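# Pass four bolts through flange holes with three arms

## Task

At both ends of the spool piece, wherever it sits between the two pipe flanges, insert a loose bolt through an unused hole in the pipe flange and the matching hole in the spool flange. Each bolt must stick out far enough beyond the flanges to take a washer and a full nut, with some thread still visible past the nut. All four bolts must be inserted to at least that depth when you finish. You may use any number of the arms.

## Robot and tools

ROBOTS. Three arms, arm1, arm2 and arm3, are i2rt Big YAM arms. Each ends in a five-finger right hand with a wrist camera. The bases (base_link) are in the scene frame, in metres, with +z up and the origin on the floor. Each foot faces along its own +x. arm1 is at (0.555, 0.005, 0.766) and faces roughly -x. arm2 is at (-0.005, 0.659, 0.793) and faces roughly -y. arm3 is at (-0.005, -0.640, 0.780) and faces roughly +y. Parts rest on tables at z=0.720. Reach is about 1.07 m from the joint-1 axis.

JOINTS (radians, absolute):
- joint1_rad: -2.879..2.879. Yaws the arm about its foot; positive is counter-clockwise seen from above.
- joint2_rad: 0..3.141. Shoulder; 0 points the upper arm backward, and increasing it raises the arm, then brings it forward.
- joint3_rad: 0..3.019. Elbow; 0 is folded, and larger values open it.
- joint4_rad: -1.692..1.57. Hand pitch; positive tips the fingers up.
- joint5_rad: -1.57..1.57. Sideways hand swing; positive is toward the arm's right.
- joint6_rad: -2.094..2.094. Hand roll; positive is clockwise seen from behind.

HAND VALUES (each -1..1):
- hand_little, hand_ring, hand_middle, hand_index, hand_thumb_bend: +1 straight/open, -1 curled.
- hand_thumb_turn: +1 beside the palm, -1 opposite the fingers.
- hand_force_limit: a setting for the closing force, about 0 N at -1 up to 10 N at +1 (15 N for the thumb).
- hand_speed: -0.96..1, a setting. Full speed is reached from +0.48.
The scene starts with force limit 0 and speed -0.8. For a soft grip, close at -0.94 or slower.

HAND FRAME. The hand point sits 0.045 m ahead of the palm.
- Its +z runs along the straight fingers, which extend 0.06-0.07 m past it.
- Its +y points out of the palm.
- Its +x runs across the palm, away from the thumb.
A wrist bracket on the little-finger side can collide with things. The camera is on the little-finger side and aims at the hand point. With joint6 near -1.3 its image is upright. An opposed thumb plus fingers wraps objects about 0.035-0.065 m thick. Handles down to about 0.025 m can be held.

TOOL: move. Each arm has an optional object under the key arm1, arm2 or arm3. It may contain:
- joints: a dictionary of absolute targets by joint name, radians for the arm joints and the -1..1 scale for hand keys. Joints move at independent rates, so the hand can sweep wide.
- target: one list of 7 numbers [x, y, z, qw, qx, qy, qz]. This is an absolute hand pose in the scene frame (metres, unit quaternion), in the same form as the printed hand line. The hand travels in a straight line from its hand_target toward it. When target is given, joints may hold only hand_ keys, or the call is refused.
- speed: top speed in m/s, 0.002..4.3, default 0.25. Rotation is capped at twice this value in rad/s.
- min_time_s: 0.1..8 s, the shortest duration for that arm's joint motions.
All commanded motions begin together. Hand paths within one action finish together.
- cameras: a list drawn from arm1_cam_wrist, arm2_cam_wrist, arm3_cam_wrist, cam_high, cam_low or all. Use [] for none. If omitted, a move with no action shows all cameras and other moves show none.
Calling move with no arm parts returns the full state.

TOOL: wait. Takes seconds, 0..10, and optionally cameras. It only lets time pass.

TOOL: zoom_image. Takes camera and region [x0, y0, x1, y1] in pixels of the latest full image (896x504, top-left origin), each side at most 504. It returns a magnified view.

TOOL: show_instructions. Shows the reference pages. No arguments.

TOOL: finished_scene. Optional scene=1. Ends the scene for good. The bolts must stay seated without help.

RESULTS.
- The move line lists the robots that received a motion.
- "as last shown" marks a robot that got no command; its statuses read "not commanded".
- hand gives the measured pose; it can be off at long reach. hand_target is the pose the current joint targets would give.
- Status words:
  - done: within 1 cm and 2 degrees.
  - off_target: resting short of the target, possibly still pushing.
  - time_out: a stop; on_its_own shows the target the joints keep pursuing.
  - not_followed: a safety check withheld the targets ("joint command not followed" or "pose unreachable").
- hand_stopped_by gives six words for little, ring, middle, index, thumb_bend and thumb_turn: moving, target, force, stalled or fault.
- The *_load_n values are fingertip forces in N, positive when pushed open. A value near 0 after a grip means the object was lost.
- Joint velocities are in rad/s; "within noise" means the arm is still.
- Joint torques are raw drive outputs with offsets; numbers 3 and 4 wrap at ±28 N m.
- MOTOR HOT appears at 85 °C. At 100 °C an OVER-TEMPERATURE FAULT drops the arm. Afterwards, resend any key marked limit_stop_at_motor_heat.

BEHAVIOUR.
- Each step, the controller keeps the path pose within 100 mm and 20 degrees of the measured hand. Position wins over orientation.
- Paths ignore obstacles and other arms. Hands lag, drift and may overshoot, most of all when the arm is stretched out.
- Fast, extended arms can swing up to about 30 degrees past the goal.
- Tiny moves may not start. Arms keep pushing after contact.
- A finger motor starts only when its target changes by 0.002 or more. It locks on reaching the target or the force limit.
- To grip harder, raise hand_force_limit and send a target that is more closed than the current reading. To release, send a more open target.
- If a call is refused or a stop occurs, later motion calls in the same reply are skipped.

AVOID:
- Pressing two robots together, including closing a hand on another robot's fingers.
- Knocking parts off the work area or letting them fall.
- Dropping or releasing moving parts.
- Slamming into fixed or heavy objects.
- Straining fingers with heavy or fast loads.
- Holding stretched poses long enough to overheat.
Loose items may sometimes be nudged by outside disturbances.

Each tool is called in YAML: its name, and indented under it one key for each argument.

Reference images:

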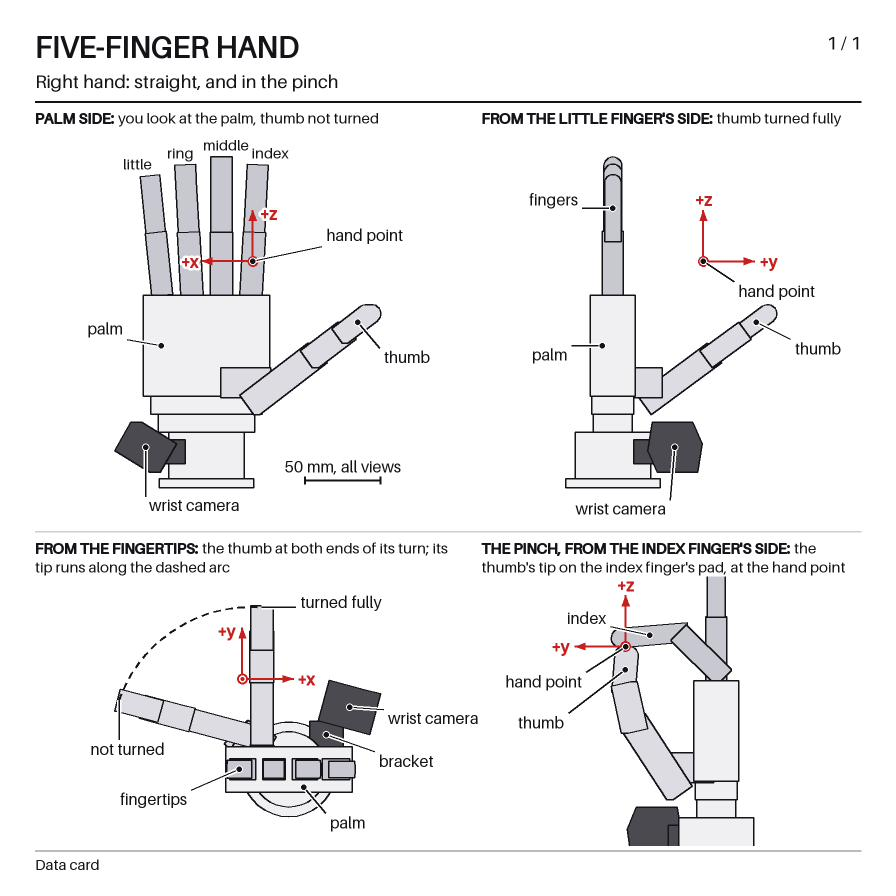

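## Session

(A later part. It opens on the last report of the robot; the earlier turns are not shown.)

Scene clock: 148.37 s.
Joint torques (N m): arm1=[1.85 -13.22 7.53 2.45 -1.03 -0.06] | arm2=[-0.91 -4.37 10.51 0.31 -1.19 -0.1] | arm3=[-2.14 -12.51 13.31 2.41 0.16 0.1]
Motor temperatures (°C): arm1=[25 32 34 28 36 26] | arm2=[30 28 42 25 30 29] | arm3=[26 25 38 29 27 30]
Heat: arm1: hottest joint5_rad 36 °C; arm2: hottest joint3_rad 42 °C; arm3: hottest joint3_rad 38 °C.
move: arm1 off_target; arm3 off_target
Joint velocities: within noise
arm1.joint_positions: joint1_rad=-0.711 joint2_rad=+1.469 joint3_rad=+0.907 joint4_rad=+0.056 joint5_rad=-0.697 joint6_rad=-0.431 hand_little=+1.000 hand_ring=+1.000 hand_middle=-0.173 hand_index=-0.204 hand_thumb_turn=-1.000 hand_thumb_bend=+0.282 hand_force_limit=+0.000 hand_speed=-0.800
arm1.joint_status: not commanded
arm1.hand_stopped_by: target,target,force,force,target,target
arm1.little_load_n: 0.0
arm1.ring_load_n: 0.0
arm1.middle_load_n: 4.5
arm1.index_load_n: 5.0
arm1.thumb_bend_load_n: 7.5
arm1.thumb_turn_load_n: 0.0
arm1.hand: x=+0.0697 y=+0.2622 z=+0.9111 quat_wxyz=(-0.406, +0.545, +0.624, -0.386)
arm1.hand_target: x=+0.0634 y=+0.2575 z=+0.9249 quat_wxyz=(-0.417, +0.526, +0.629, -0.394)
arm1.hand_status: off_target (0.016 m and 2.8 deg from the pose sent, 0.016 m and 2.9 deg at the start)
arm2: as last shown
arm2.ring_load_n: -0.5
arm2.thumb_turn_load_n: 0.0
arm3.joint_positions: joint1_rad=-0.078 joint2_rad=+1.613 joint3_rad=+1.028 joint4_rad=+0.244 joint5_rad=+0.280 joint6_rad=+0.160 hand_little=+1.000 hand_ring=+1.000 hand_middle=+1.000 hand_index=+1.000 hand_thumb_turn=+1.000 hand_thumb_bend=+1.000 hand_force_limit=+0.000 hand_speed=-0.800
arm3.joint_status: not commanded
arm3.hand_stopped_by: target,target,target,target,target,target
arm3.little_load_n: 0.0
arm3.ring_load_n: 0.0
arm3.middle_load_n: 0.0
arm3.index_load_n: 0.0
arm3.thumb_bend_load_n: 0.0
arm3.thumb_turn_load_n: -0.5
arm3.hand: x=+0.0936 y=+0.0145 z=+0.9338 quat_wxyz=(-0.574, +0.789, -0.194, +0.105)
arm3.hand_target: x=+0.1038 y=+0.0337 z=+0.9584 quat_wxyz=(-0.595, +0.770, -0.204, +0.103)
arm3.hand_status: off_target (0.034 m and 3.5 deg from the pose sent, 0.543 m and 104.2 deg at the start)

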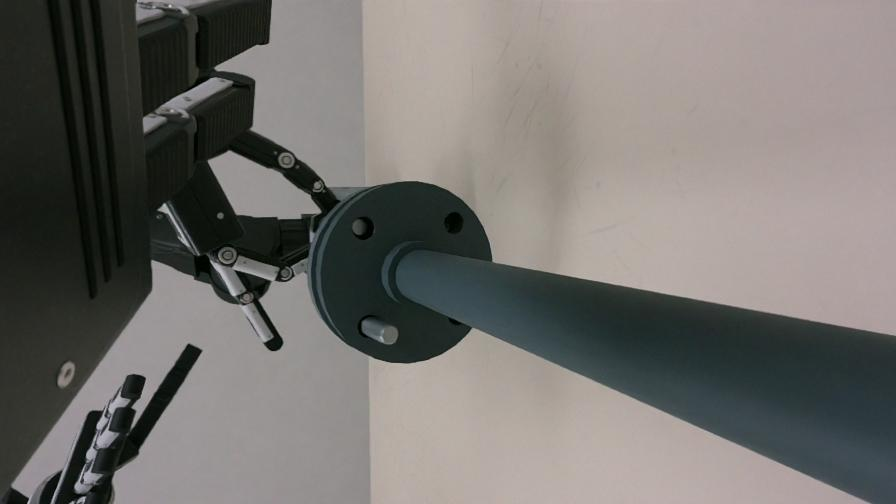

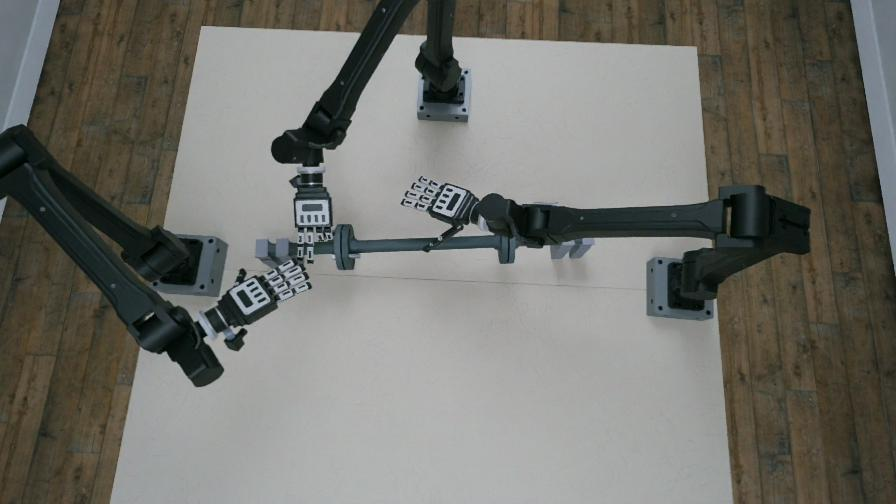

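zoom_image:
  camera: "arm3_cam_wrist"
  region: [320, 190, 420, 290]

zoom_image:
  camera: "arm3_cam_wrist"
  region: [340, 205, 390, 255]

Scaled by 5.040.

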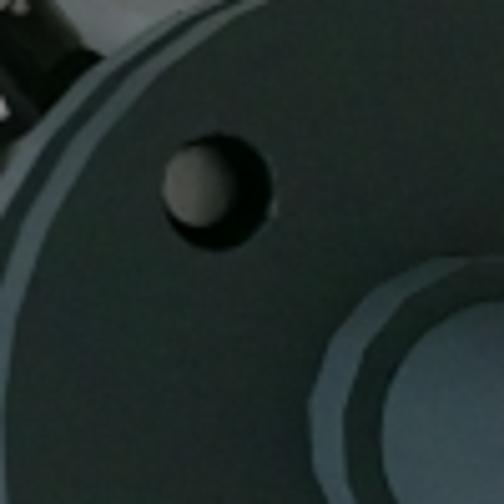

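Scaled by 10.080.

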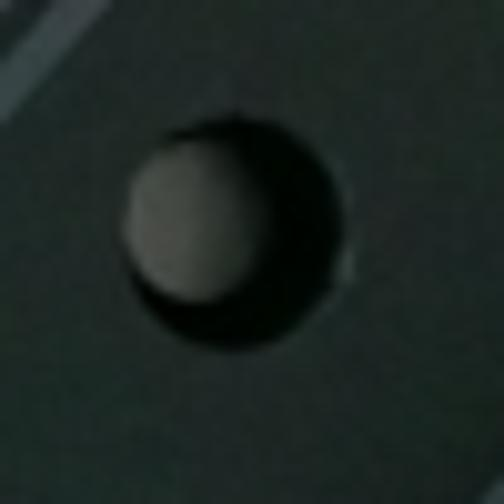

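zoom_image:
  camera: "arm3_cam_wrist"
  region: [430, 198, 480, 248]

zoom_image:
  camera: "arm3_cam_wrist"
  region: [290, 170, 500, 380]

Scaled by 10.080.

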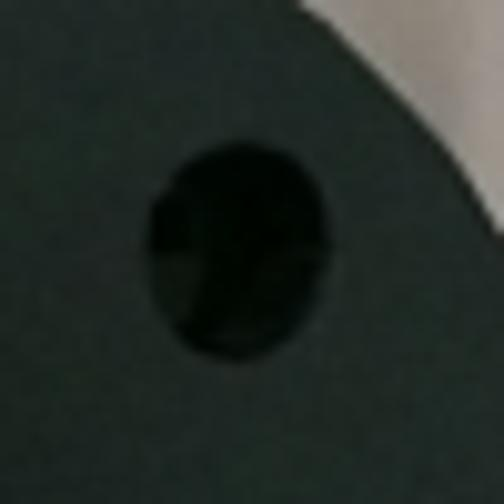

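Scaled by 2.400.

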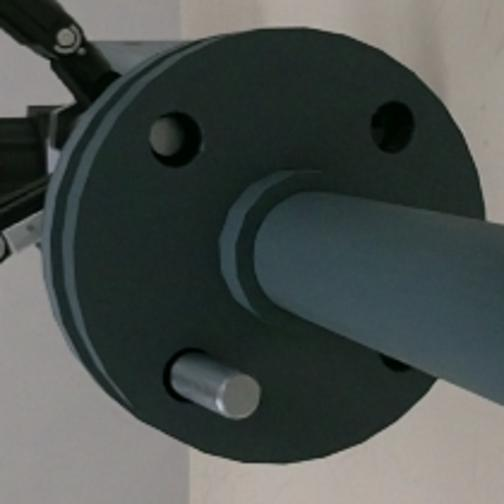

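move:
  cameras: ["arm2_cam_wrist", "arm3_cam_wrist", "cam_low", "cam_high"]

zoom_image:
  camera: "arm2_cam_wrist"
  region: [390, 150, 510, 270]

zoom_image:
  camera: "arm3_cam_wrist"
  region: [240, 140, 380, 280]

Scene clock: 150.70 s.
Joint torques (N m): arm1=[1.9 -13.22 7.53 2.47 -1.03 -0.06] | arm2=[-1.38 -3.84 10.52 0.4 -1.16 -0.08] | arm3=[-2.14 -12.63 13.33 2.4 0.16 0.08]
Motor temperatures (°C): arm1=[25 32 34 28 36 26] | arm2=[30 28 42 25 30 29] | arm3=[26 25 38 29 27 30]
Heat: arm1: hottest joint5_rad 36 °C; arm2: hottest joint3_rad 42 °C; arm3: hottest joint3_rad 38 °C.
Joint velocities: within noise
arm1.joint_positions: joint1_rad=-0.711 joint2_rad=+1.469 joint3_rad=+0.907 joint4_rad=+0.056 joint5_rad=-0.697 joint6_rad=-0.431 hand_little=+1.000 hand_ring=+1.000 hand_middle=-0.173 hand_index=-0.204 hand_thumb_turn=-1.000 hand_thumb_bend=+0.282 hand_force_limit=+0.000 hand_speed=-0.800
arm1.joint_status: not commanded
arm1.hand_stopped_by: target,target,force,force,target,target
arm1.little_load_n: 0.0
arm1.ring_load_n: 0.0
arm1.middle_load_n: 4.5
arm1.index_load_n: 5.0
arm1.thumb_bend_load_n: 7.5
arm1.thumb_turn_load_n: 0.0
arm1.hand: x=+0.0697 y=+0.2622 z=+0.9111 quat_wxyz=(-0.406, +0.545, +0.624, -0.386) (m; scene frame)
arm1.hand_target: x=+0.0634 y=+0.2575 z=+0.9249 quat_wxyz=(-0.417, +0.526, +0.629, -0.394) (m; scene frame)
arm1.hand_status: off_target (0.016 m and 2.8 deg from the pose sent, 0.016 m and 2.9 deg at the start)
arm2.joint_positions: joint1_rad=-0.795 joint2_rad=+1.108 joint3_rad=+0.794 joint4_rad=-1.073 joint5_rad=-1.269 joint6_rad=-1.634 hand_little=+1.000 hand_ring=+1.000 hand_middle=+1.000 hand_index=+1.000 hand_thumb_turn=+1.000 hand_thumb_bend=+1.000 hand_force_limit=+0.000 hand_speed=-0.800
arm2.joint_status: not commanded
arm2.hand_stopped_by: target,target,target,target,target,target
arm2.little_load_n: 0.0
arm2.ring_load_n: 0.0
arm2.middle_load_n: 0.0
arm2.index_load_n: 0.0
arm2.thumb_bend_load_n: 0.0
arm2.thumb_turn_load_n: 0.0
arm2.hand: x=-0.0962 y=+0.3442 z=+0.9864 quat_wxyz=(-0.127, +0.372, -0.710, +0.584) (m; scene frame)
arm2.hand_target: x=-0.1047 y=+0.3392 z=+1.0000 quat_wxyz=(-0.112, +0.380, -0.704, +0.589) (m; scene frame)
arm2.hand_status: not commanded
arm3.joint_positions: joint1_rad=-0.078 joint2_rad=+1.613 joint3_rad=+1.028 joint4_rad=+0.244 joint5_rad=+0.280 joint6_rad=+0.160 hand_little=+1.000 hand_ring=+1.000 hand_middle=+1.000 hand_index=+1.000 hand_thumb_turn=+1.000 hand_thumb_bend=+1.000 hand_force_limit=+0.000 hand_speed=-0.800
arm3.joint_status: not commanded
arm3.hand_stopped_by: target,target,target,target,target,target
arm3.little_load_n: 0.0
arm3.ring_load_n: 0.0
arm3.middle_load_n: 0.0
arm3.index_load_n: 0.0
arm3.thumb_bend_load_n: 0.0
arm3.thumb_turn_load_n: -0.5
arm3.hand: x=+0.0936 y=+0.0145 z=+0.9338 quat_wxyz=(-0.574, +0.789, -0.194, +0.104) (m; scene frame)
arm3.hand_target: x=+0.1038 y=+0.0337 z=+0.9583 quat_wxyz=(-0.595, +0.770, -0.204, +0.103) (m; scene frame)
arm3.hand_status: off_target (0.034 m and 3.5 deg from the pose sent, 0.543 m and 104.2 deg at the start)
pictures: arm2_cam_wrist, arm3_cam_wrist, cam_high, cam_low

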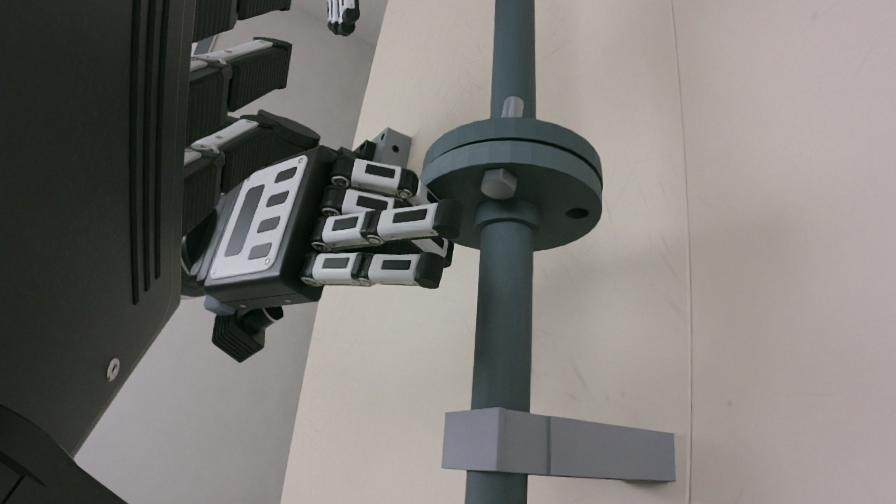

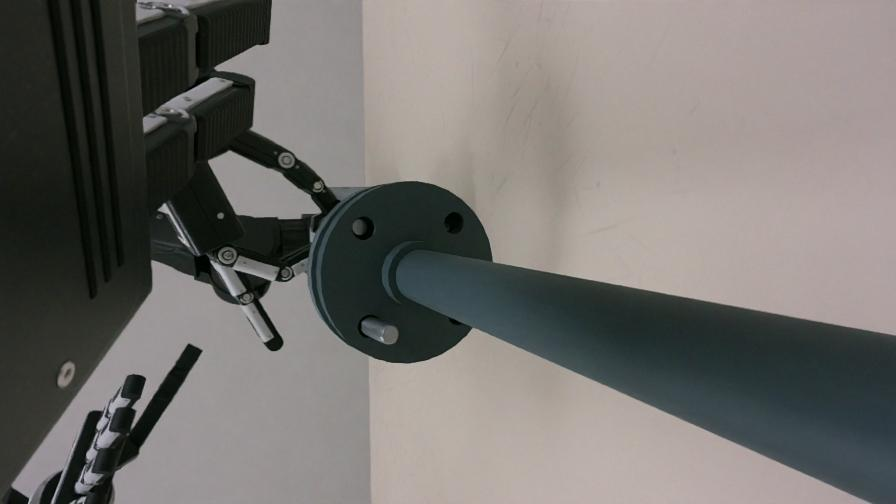

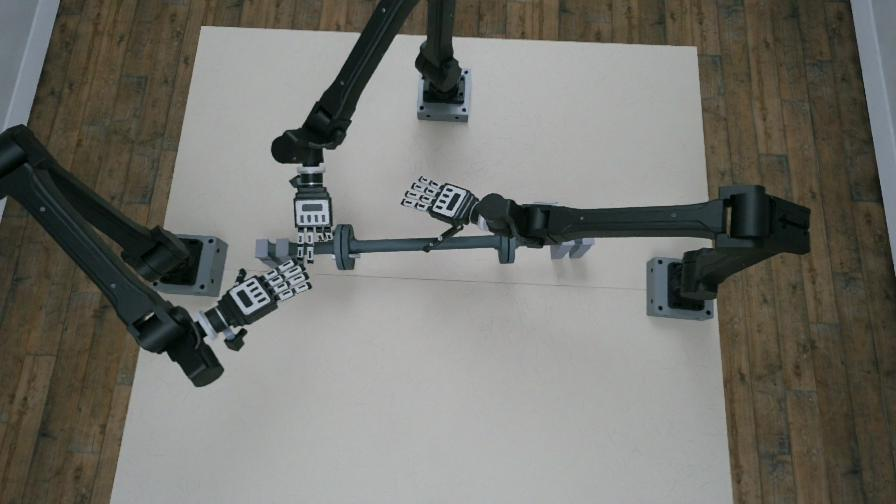

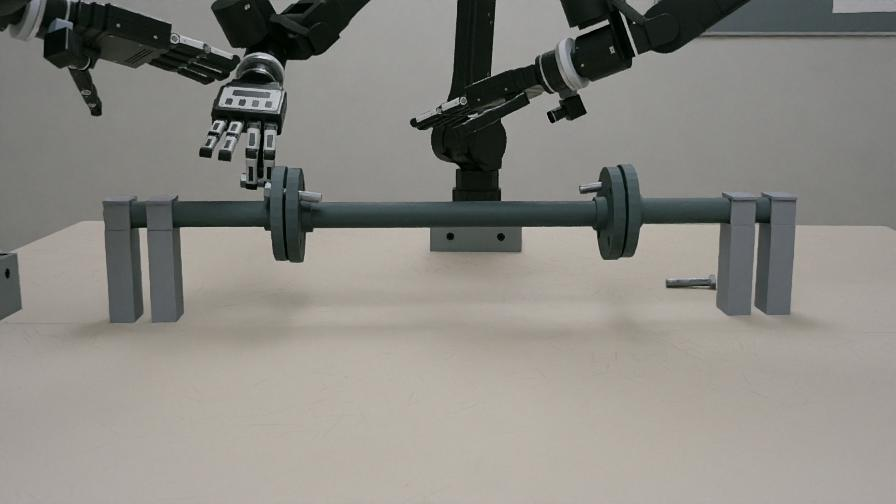

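Scaled by 4.200.

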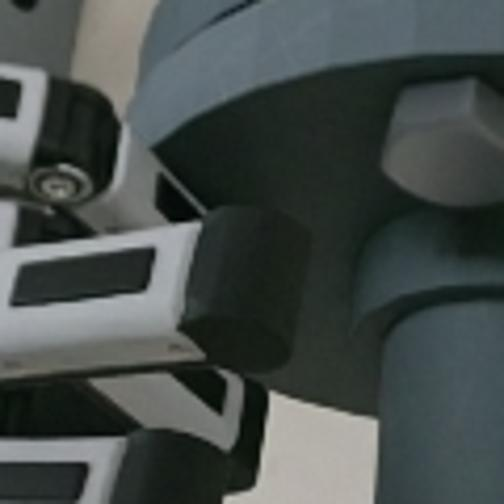

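Scaled by 3.600.

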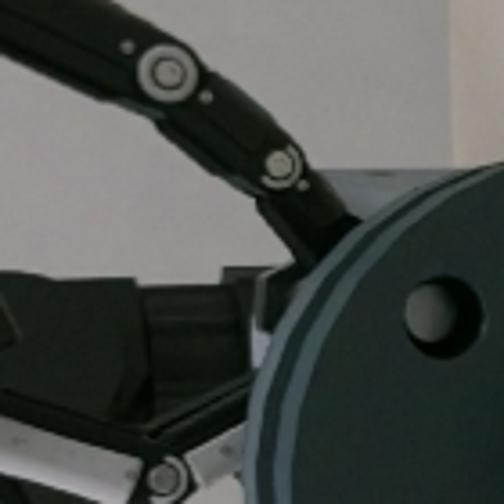

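move:
  arm1: {"joints": {"hand_index": 0.0, "hand_middle": 0.0, "hand_thumb_bend": 0.65, "hand_speed": -0.8}}
  cameras: ["arm3_cam_wrist", "arm1_cam_wrist", "cam_low"]

zoom_image:
  camera: "arm3_cam_wrist"
  region: [340, 205, 390, 255]

zoom_image:
  camera: "cam_low"
  region: [220, 150, 340, 240]

Scene clock: 154.87 s.
Joint torques (N m): arm1=[1.9 -13.22 7.53 2.47 -0.92 -0.03] | arm2=[-1.14 -4.25 10.5 0.29 -1.16 -0.13] | arm3=[-2.08 -12.69 13.34 2.44 0.17 0.08]
Motor temperatures (°C): arm1=[25 32 34 28 36 26] | arm2=[30 28 42 25 30 29] | arm3=[26 25 38 29 27 30]
Heat: arm1: hottest joint5_rad 36 °C; arm2: hottest joint3_rad 42 °C; arm3: hottest joint3_rad 38 °C.
move: arm1 done
Joint velocities: within noise
arm1.joint_positions: joint1_rad=-0.711 joint2_rad=+1.469 joint3_rad=+0.907 joint4_rad=+0.056 joint5_rad=-0.699 joint6_rad=-0.433 hand_little=+1.000 hand_ring=+1.000 hand_middle=+0.000 hand_index=+0.000 hand_thumb_turn=-1.000 hand_thumb_bend=+0.650 hand_force_limit=+0.000 hand_speed=-0.800
arm1.joint_status: all done
arm1.hand_stopped_by: target,target,target,target,target,target
arm1.little_load_n: -0.5
arm1.ring_load_n: 0.0
arm1.middle_load_n: 0.0
arm1.index_load_n: -1.5
arm1.thumb_bend_load_n: 0.0
arm1.thumb_turn_load_n: 0.0
arm1.hand: x=+0.0697 y=+0.2619 z=+0.9112 quat_wxyz=(-0.406, +0.544, +0.624, -0.386)
arm1.hand_target: x=+0.0634 y=+0.2574 z=+0.9249 quat_wxyz=(-0.417, +0.526, +0.628, -0.394)
arm1.hand_status: not commanded
arm2, arm3: as last shown
arm2.middle_load_n: -0.5
arm2.thumb_turn_load_n: -0.5
pictures: arm1_cam_wrist, arm3_cam_wrist, cam_low

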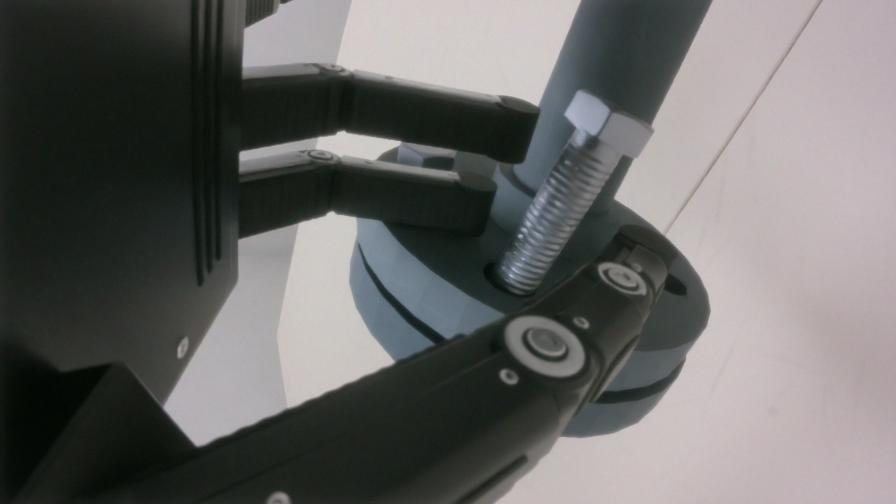

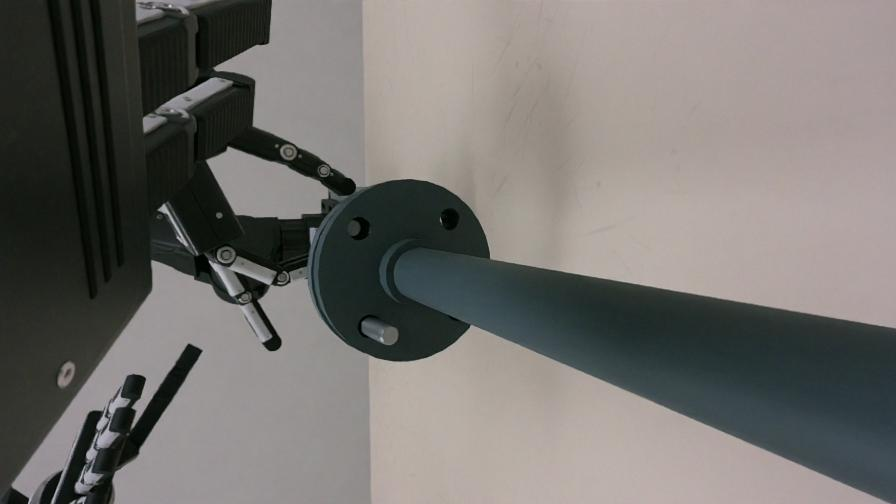

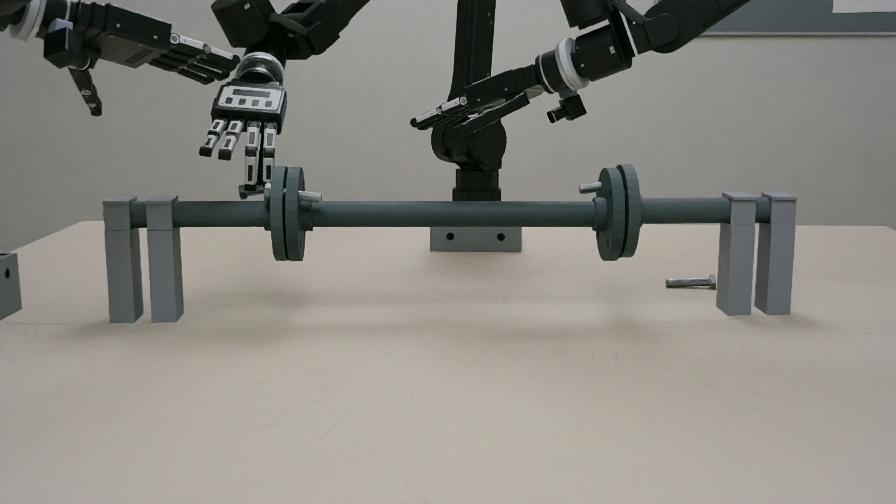

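Scaled by 10.080.

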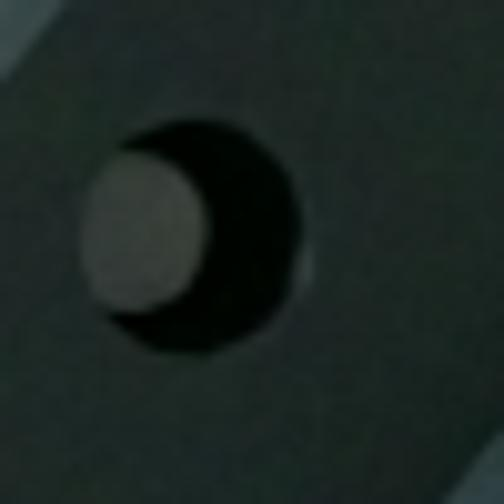

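Scaled by 4.200.

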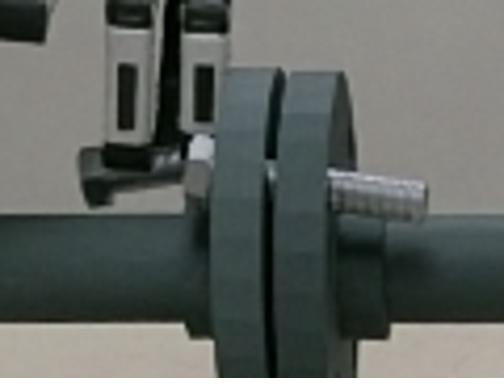

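move:
  arm1: {"target": [0.061, 0.312, 0.927, 0.3992, -0.5524, -0.6049, 0.4119], "speed": 0.08}
  cameras: ["arm1_cam_wrist", "arm3_cam_wrist", "arm2_cam_wrist", "cam_low"]

zoom_image:
  camera: "arm3_cam_wrist"
  region: [290, 170, 500, 380]

zoom_image:
  camera: "cam_low"
  region: [220, 150, 340, 240]

zoom_image:
  camera: "arm2_cam_wrist"
  region: [380, 120, 620, 360]

Scene clock: 158.97 s.
Joint torques (N m): arm1=[0.5 -12.28 10.21 1.17 -0.4 0.16] | arm2=[-1.03 -3.78 10.36 0.34 -1.13 -0.09] | arm3=[-2.14 -12.57 13.34 2.43 0.17 0.08]
Motor temperatures (°C): arm1=[25 32 34 28 36 26] | arm2=[30 28 42 25 30 29] | arm3=[26 25 38 29 27 30]
Heat: arm1: hottest joint5_rad 36 °C; arm2: hottest joint3_rad 42 °C; arm3: hottest joint3_rad 38 °C.
move: arm1 off_target
Joint velocities: within noise
arm1.joint_positions: joint1_rad=-0.787 joint2_rad=+1.544 joint3_rad=+0.995 joint4_rad=+0.021 joint5_rad=-0.793 joint6_rad=-0.422 hand_little=+1.000 hand_ring=+1.000 hand_middle=+0.000 hand_index=+0.000 hand_thumb_turn=-1.000 hand_thumb_bend=+0.650 hand_force_limit=+0.000 hand_speed=-0.800
arm1.joint_status: not commanded
arm1.hand_stopped_by: target,target,target,target,target,target
arm1.little_load_n: 0.0
arm1.ring_load_n: 0.0
arm1.middle_load_n: 0.0
arm1.index_load_n: 0.0
arm1.thumb_bend_load_n: 0.0
arm1.thumb_turn_load_n: 0.0
arm1.hand: x=+0.0694 y=+0.3001 z=+0.9152 quat_wxyz=(-0.395, +0.552, +0.610, -0.409)
arm1.hand_target: x=+0.0616 y=+0.3117 z=+0.9271 quat_wxyz=(-0.400, +0.552, +0.605, -0.412)
arm1.hand_status: off_target (0.019 m and 0.9 deg from the pose sent, 0.053 m and 3.9 deg at the start)
arm2, arm3: as last shown
arm2.middle_load_n: 0.0
arm2.index_load_n: -0.5
arm3.little_load_n: -0.5
arm3.thumb_turn_load_n: 0.0
pictures: arm1_cam_wrist, arm2_cam_wrist, arm3_cam_wrist, cam_low

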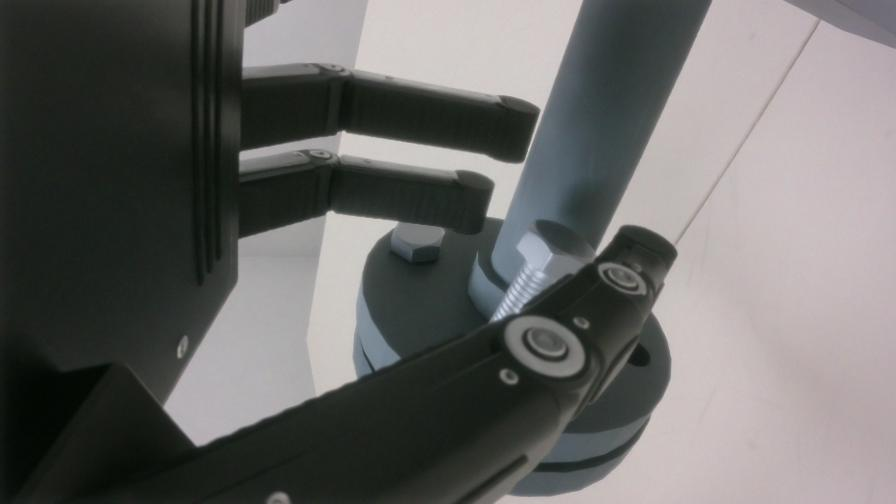

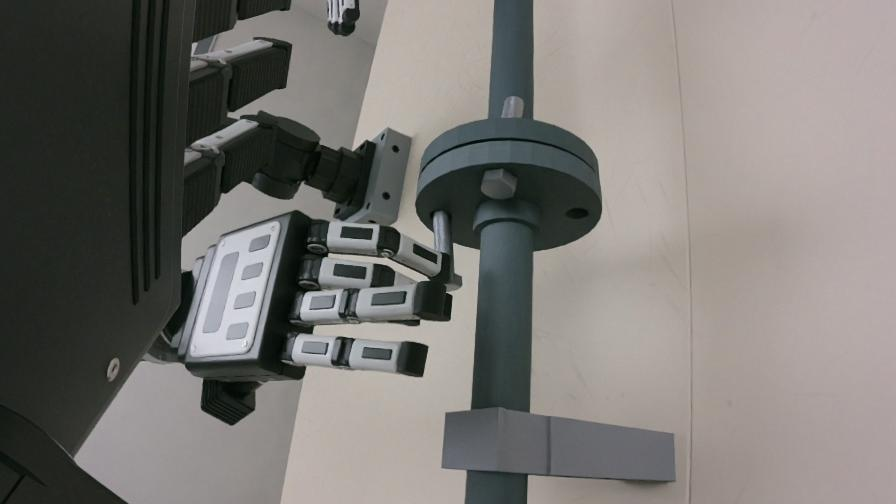

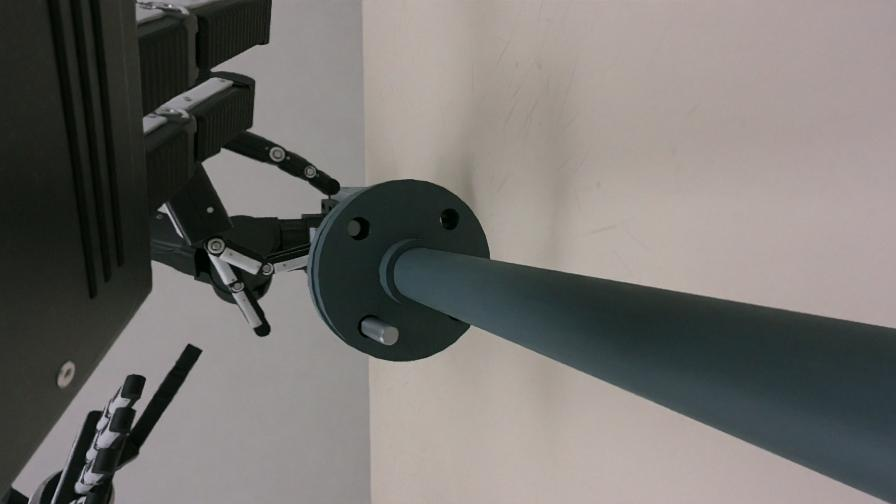

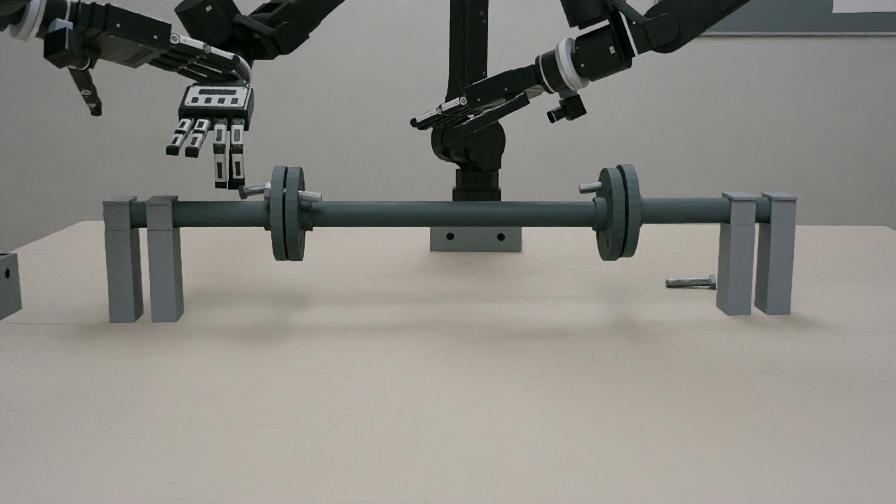

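Scaled by 2.400.

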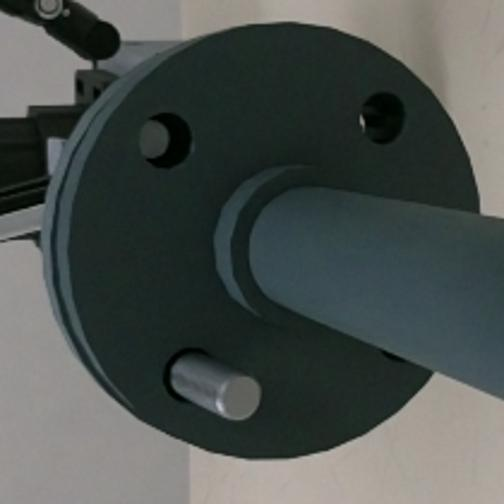

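Scaled by 4.200.

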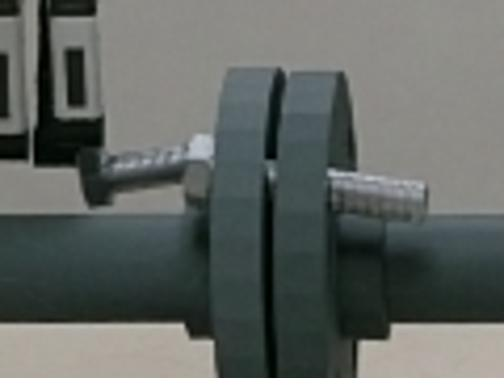

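Scaled by 2.100.

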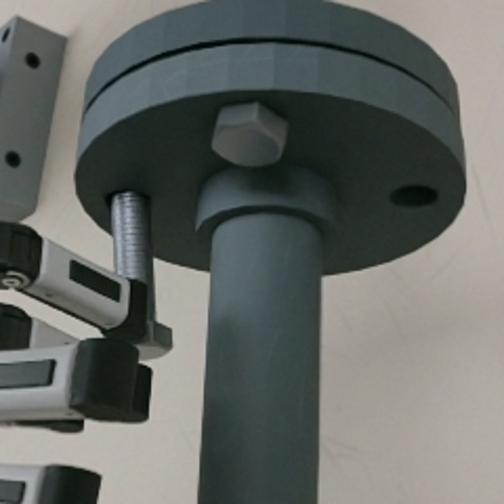

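move:
  arm1: {"target": [0.062, 0.328, 0.927, 0.3992, -0.5524, -0.6049, 0.4119], "speed": 0.08}

move:
  arm1: {"target": [0.075, 0.326, 0.903, 0.3992, -0.5524, -0.6049, 0.4119], "speed": 0.06, "joints": {"hand_index": -0.2, "hand_middle": -0.2}}
  cameras: ["arm1_cam_wrist", "arm3_cam_wrist", "arm2_cam_wrist", "cam_low", "cam_high"]

zoom_image:
  camera: "arm2_cam_wrist"
  region: [380, 120, 620, 360]

zoom_image:
  camera: "cam_low"
  region: [180, 130, 340, 250]

zoom_image:
  camera: "cam_high"
  region: [290, 200, 370, 270]

Scene clock: 160.23 s.
Joint torques (N m): arm1=[0.21 -12.45 10.28 1.14 -0.42 -0.02] | arm2=[-0.56 -3.78 10.4 0.28 -1.16 -0.1] | arm3=[-2.14 -12.57 13.34 2.44 0.16 0.08]
Motor temperatures (°C): arm1=[25 32 34 28 36 26] | arm2=[30 28 42 25 30 29] | arm3=[26 25 38 29 27 30]
Heat: arm1: hottest joint5_rad 36 °C; arm2: hottest joint3_rad 42 °C; arm3: hottest joint3_rad 38 °C.
move: arm1 off_target
Joint velocities: within noise
arm1.joint_positions: joint1_rad=-0.808 joint2_rad=+1.567 joint3_rad=+1.028 joint4_rad=+0.002 joint5_rad=-0.813 joint6_rad=-0.422 hand_little=+1.000 hand_ring=+1.000 hand_middle=+0.000 hand_index=+0.000 hand_thumb_turn=-1.000 hand_thumb_bend=+0.650 hand_force_limit=+0.000 hand_speed=-0.800
arm1.joint_status: not commanded
arm1.hand_stopped_by: target,target,target,target,target,target
arm1.little_load_n: 0.0
arm1.ring_load_n: 0.0
arm1.middle_load_n: 0.0
arm1.index_load_n: 0.0
arm1.thumb_bend_load_n: 0.0
arm1.thumb_turn_load_n: 0.0
arm1.hand: x=+0.0691 y=+0.3130 z=+0.9169 quat_wxyz=(-0.391, +0.556, +0.606, -0.413)
arm1.hand_target: x=+0.0626 y=+0.3277 z=+0.9271 quat_wxyz=(-0.400, +0.552, +0.605, -0.412)
arm1.hand_status: off_target (0.019 m and 1.0 deg from the pose sent, 0.031 m and 0.9 deg at the start)
arm2, arm3: as last shown
arm2.index_load_n: 0.0
arm2.thumb_bend_load_n: 0.5
arm2.thumb_turn_load_n: 0.0
pictures: none

Scene clock: 161.23 s.
Joint torques (N m): arm1=[0.15 -12.45 6.78 2.59 -0.42 -0.15] | arm2=[-0.97 -3.84 10.33 0.4 -1.15 -0.08] | arm3=[-2.08 -12.51 13.34 2.41 0.17 0.08]
Motor temperatures (°C): arm1=[25 32 34 28 36 26] | arm2=[30 28 42 25 30 29] | arm3=[26 25 39 29 27 30]
Heat: arm1: hottest joint5_rad 36 °C; arm2: hottest joint3_rad 42 °C; arm3: hottest joint3_rad 39 °C.
move: arm1 done
Joint velocities: within noise
arm1.joint_positions: joint1_rad=-0.824 joint2_rad=+1.579 joint3_rad=+1.017 joint4_rad=+0.028 joint5_rad=-0.828 joint6_rad=-0.424 hand_little=+1.000 hand_ring=+1.000 hand_middle=-0.200 hand_index=-0.200 hand_thumb_turn=-1.000 hand_thumb_bend=+0.650 hand_force_limit=+0.000 hand_speed=-0.800
arm1.joint_status: all done
arm1.hand_stopped_by: target,target,target,target,target,target
arm1.little_load_n: -0.5
arm1.ring_load_n: 0.0
arm1.middle_load_n: 0.0
arm1.index_load_n: 0.0
arm1.thumb_bend_load_n: 0.0
arm1.thumb_turn_load_n: 0.0
arm1.hand: x=+0.0736 y=+0.3186 z=+0.9102 quat_wxyz=(-0.394, +0.555, +0.604, -0.415)
arm1.hand_target: x=+0.0751 y=+0.3258 z=+0.9031 quat_wxyz=(-0.399, +0.553, +0.605, -0.412)
arm1.hand_status: done (0.010 m and 0.8 deg from the pose sent, 0.020 m and 1.0 deg at the start)
arm2, arm3: as last shown
arm2.ring_load_n: -0.5
arm2.thumb_bend_load_n: 0.0
arm3.little_load_n: 0.0
arm3.middle_load_n: -0.5
arm3.thumb_turn_load_n: -0.5
pictures: arm1_cam_wrist, arm2_cam_wrist, arm3_cam_wrist, cam_high, cam_low

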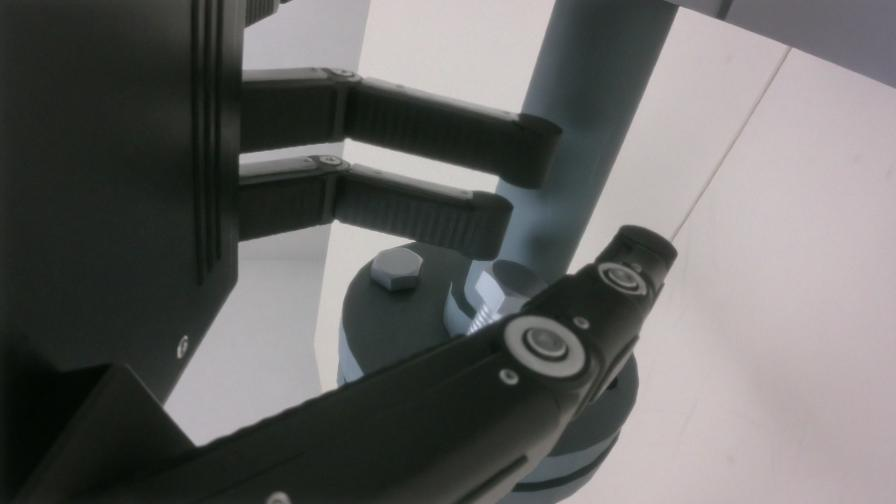

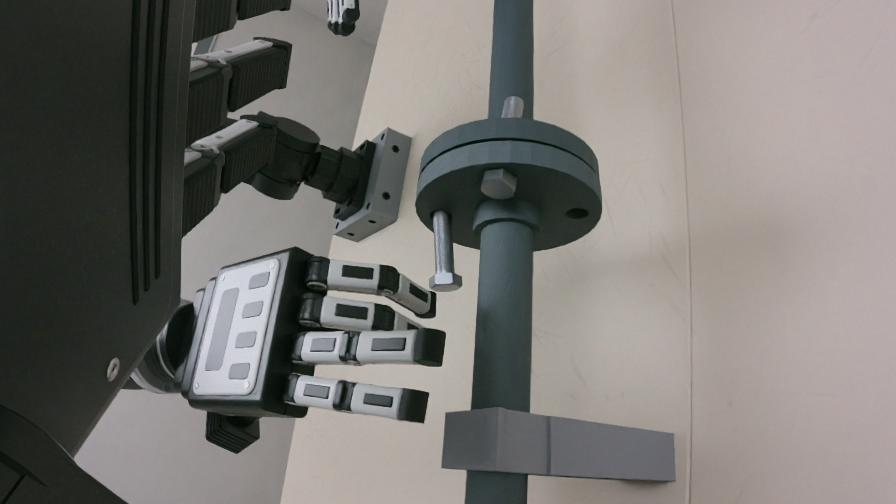

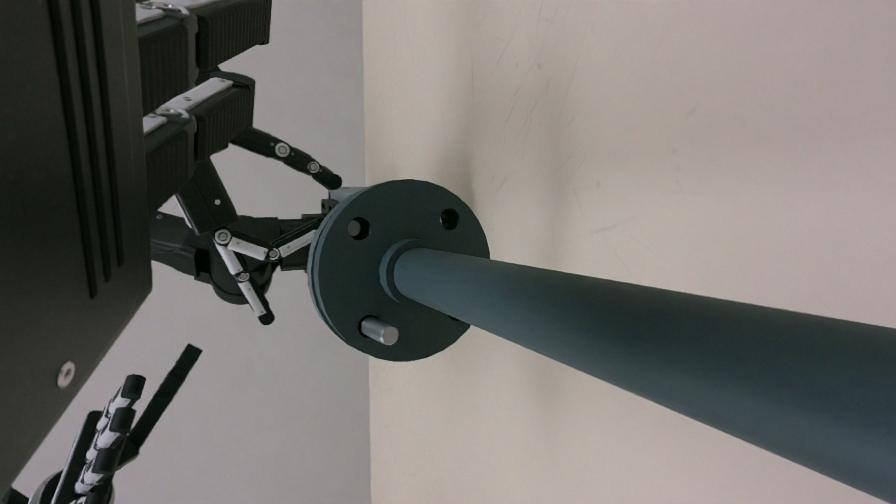

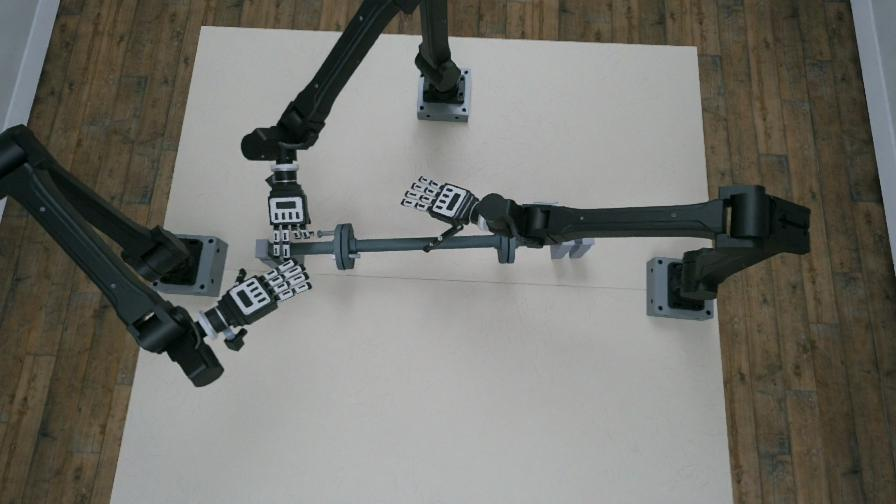

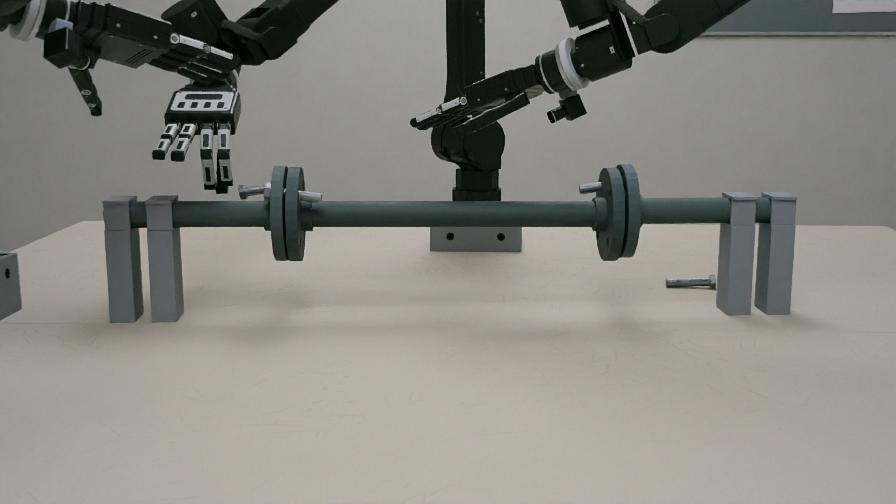

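Scaled by 2.100.

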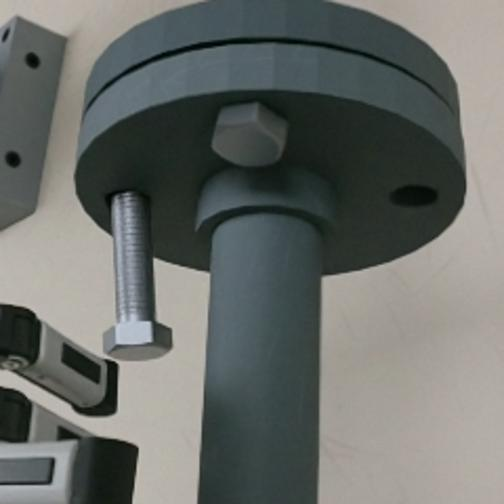

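Scaled by 3.150.

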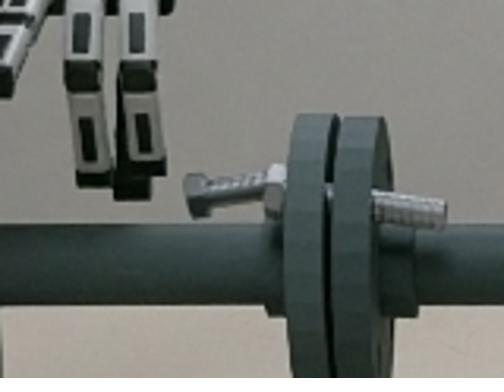

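Scaled by 6.300.

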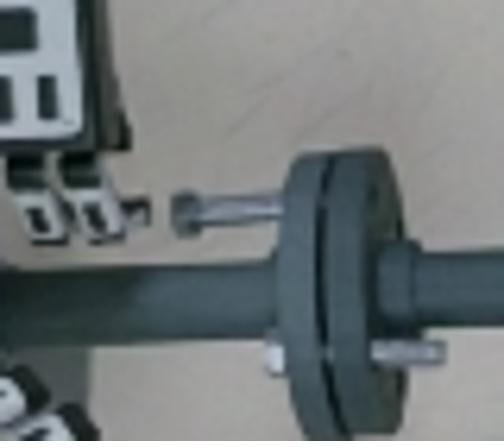

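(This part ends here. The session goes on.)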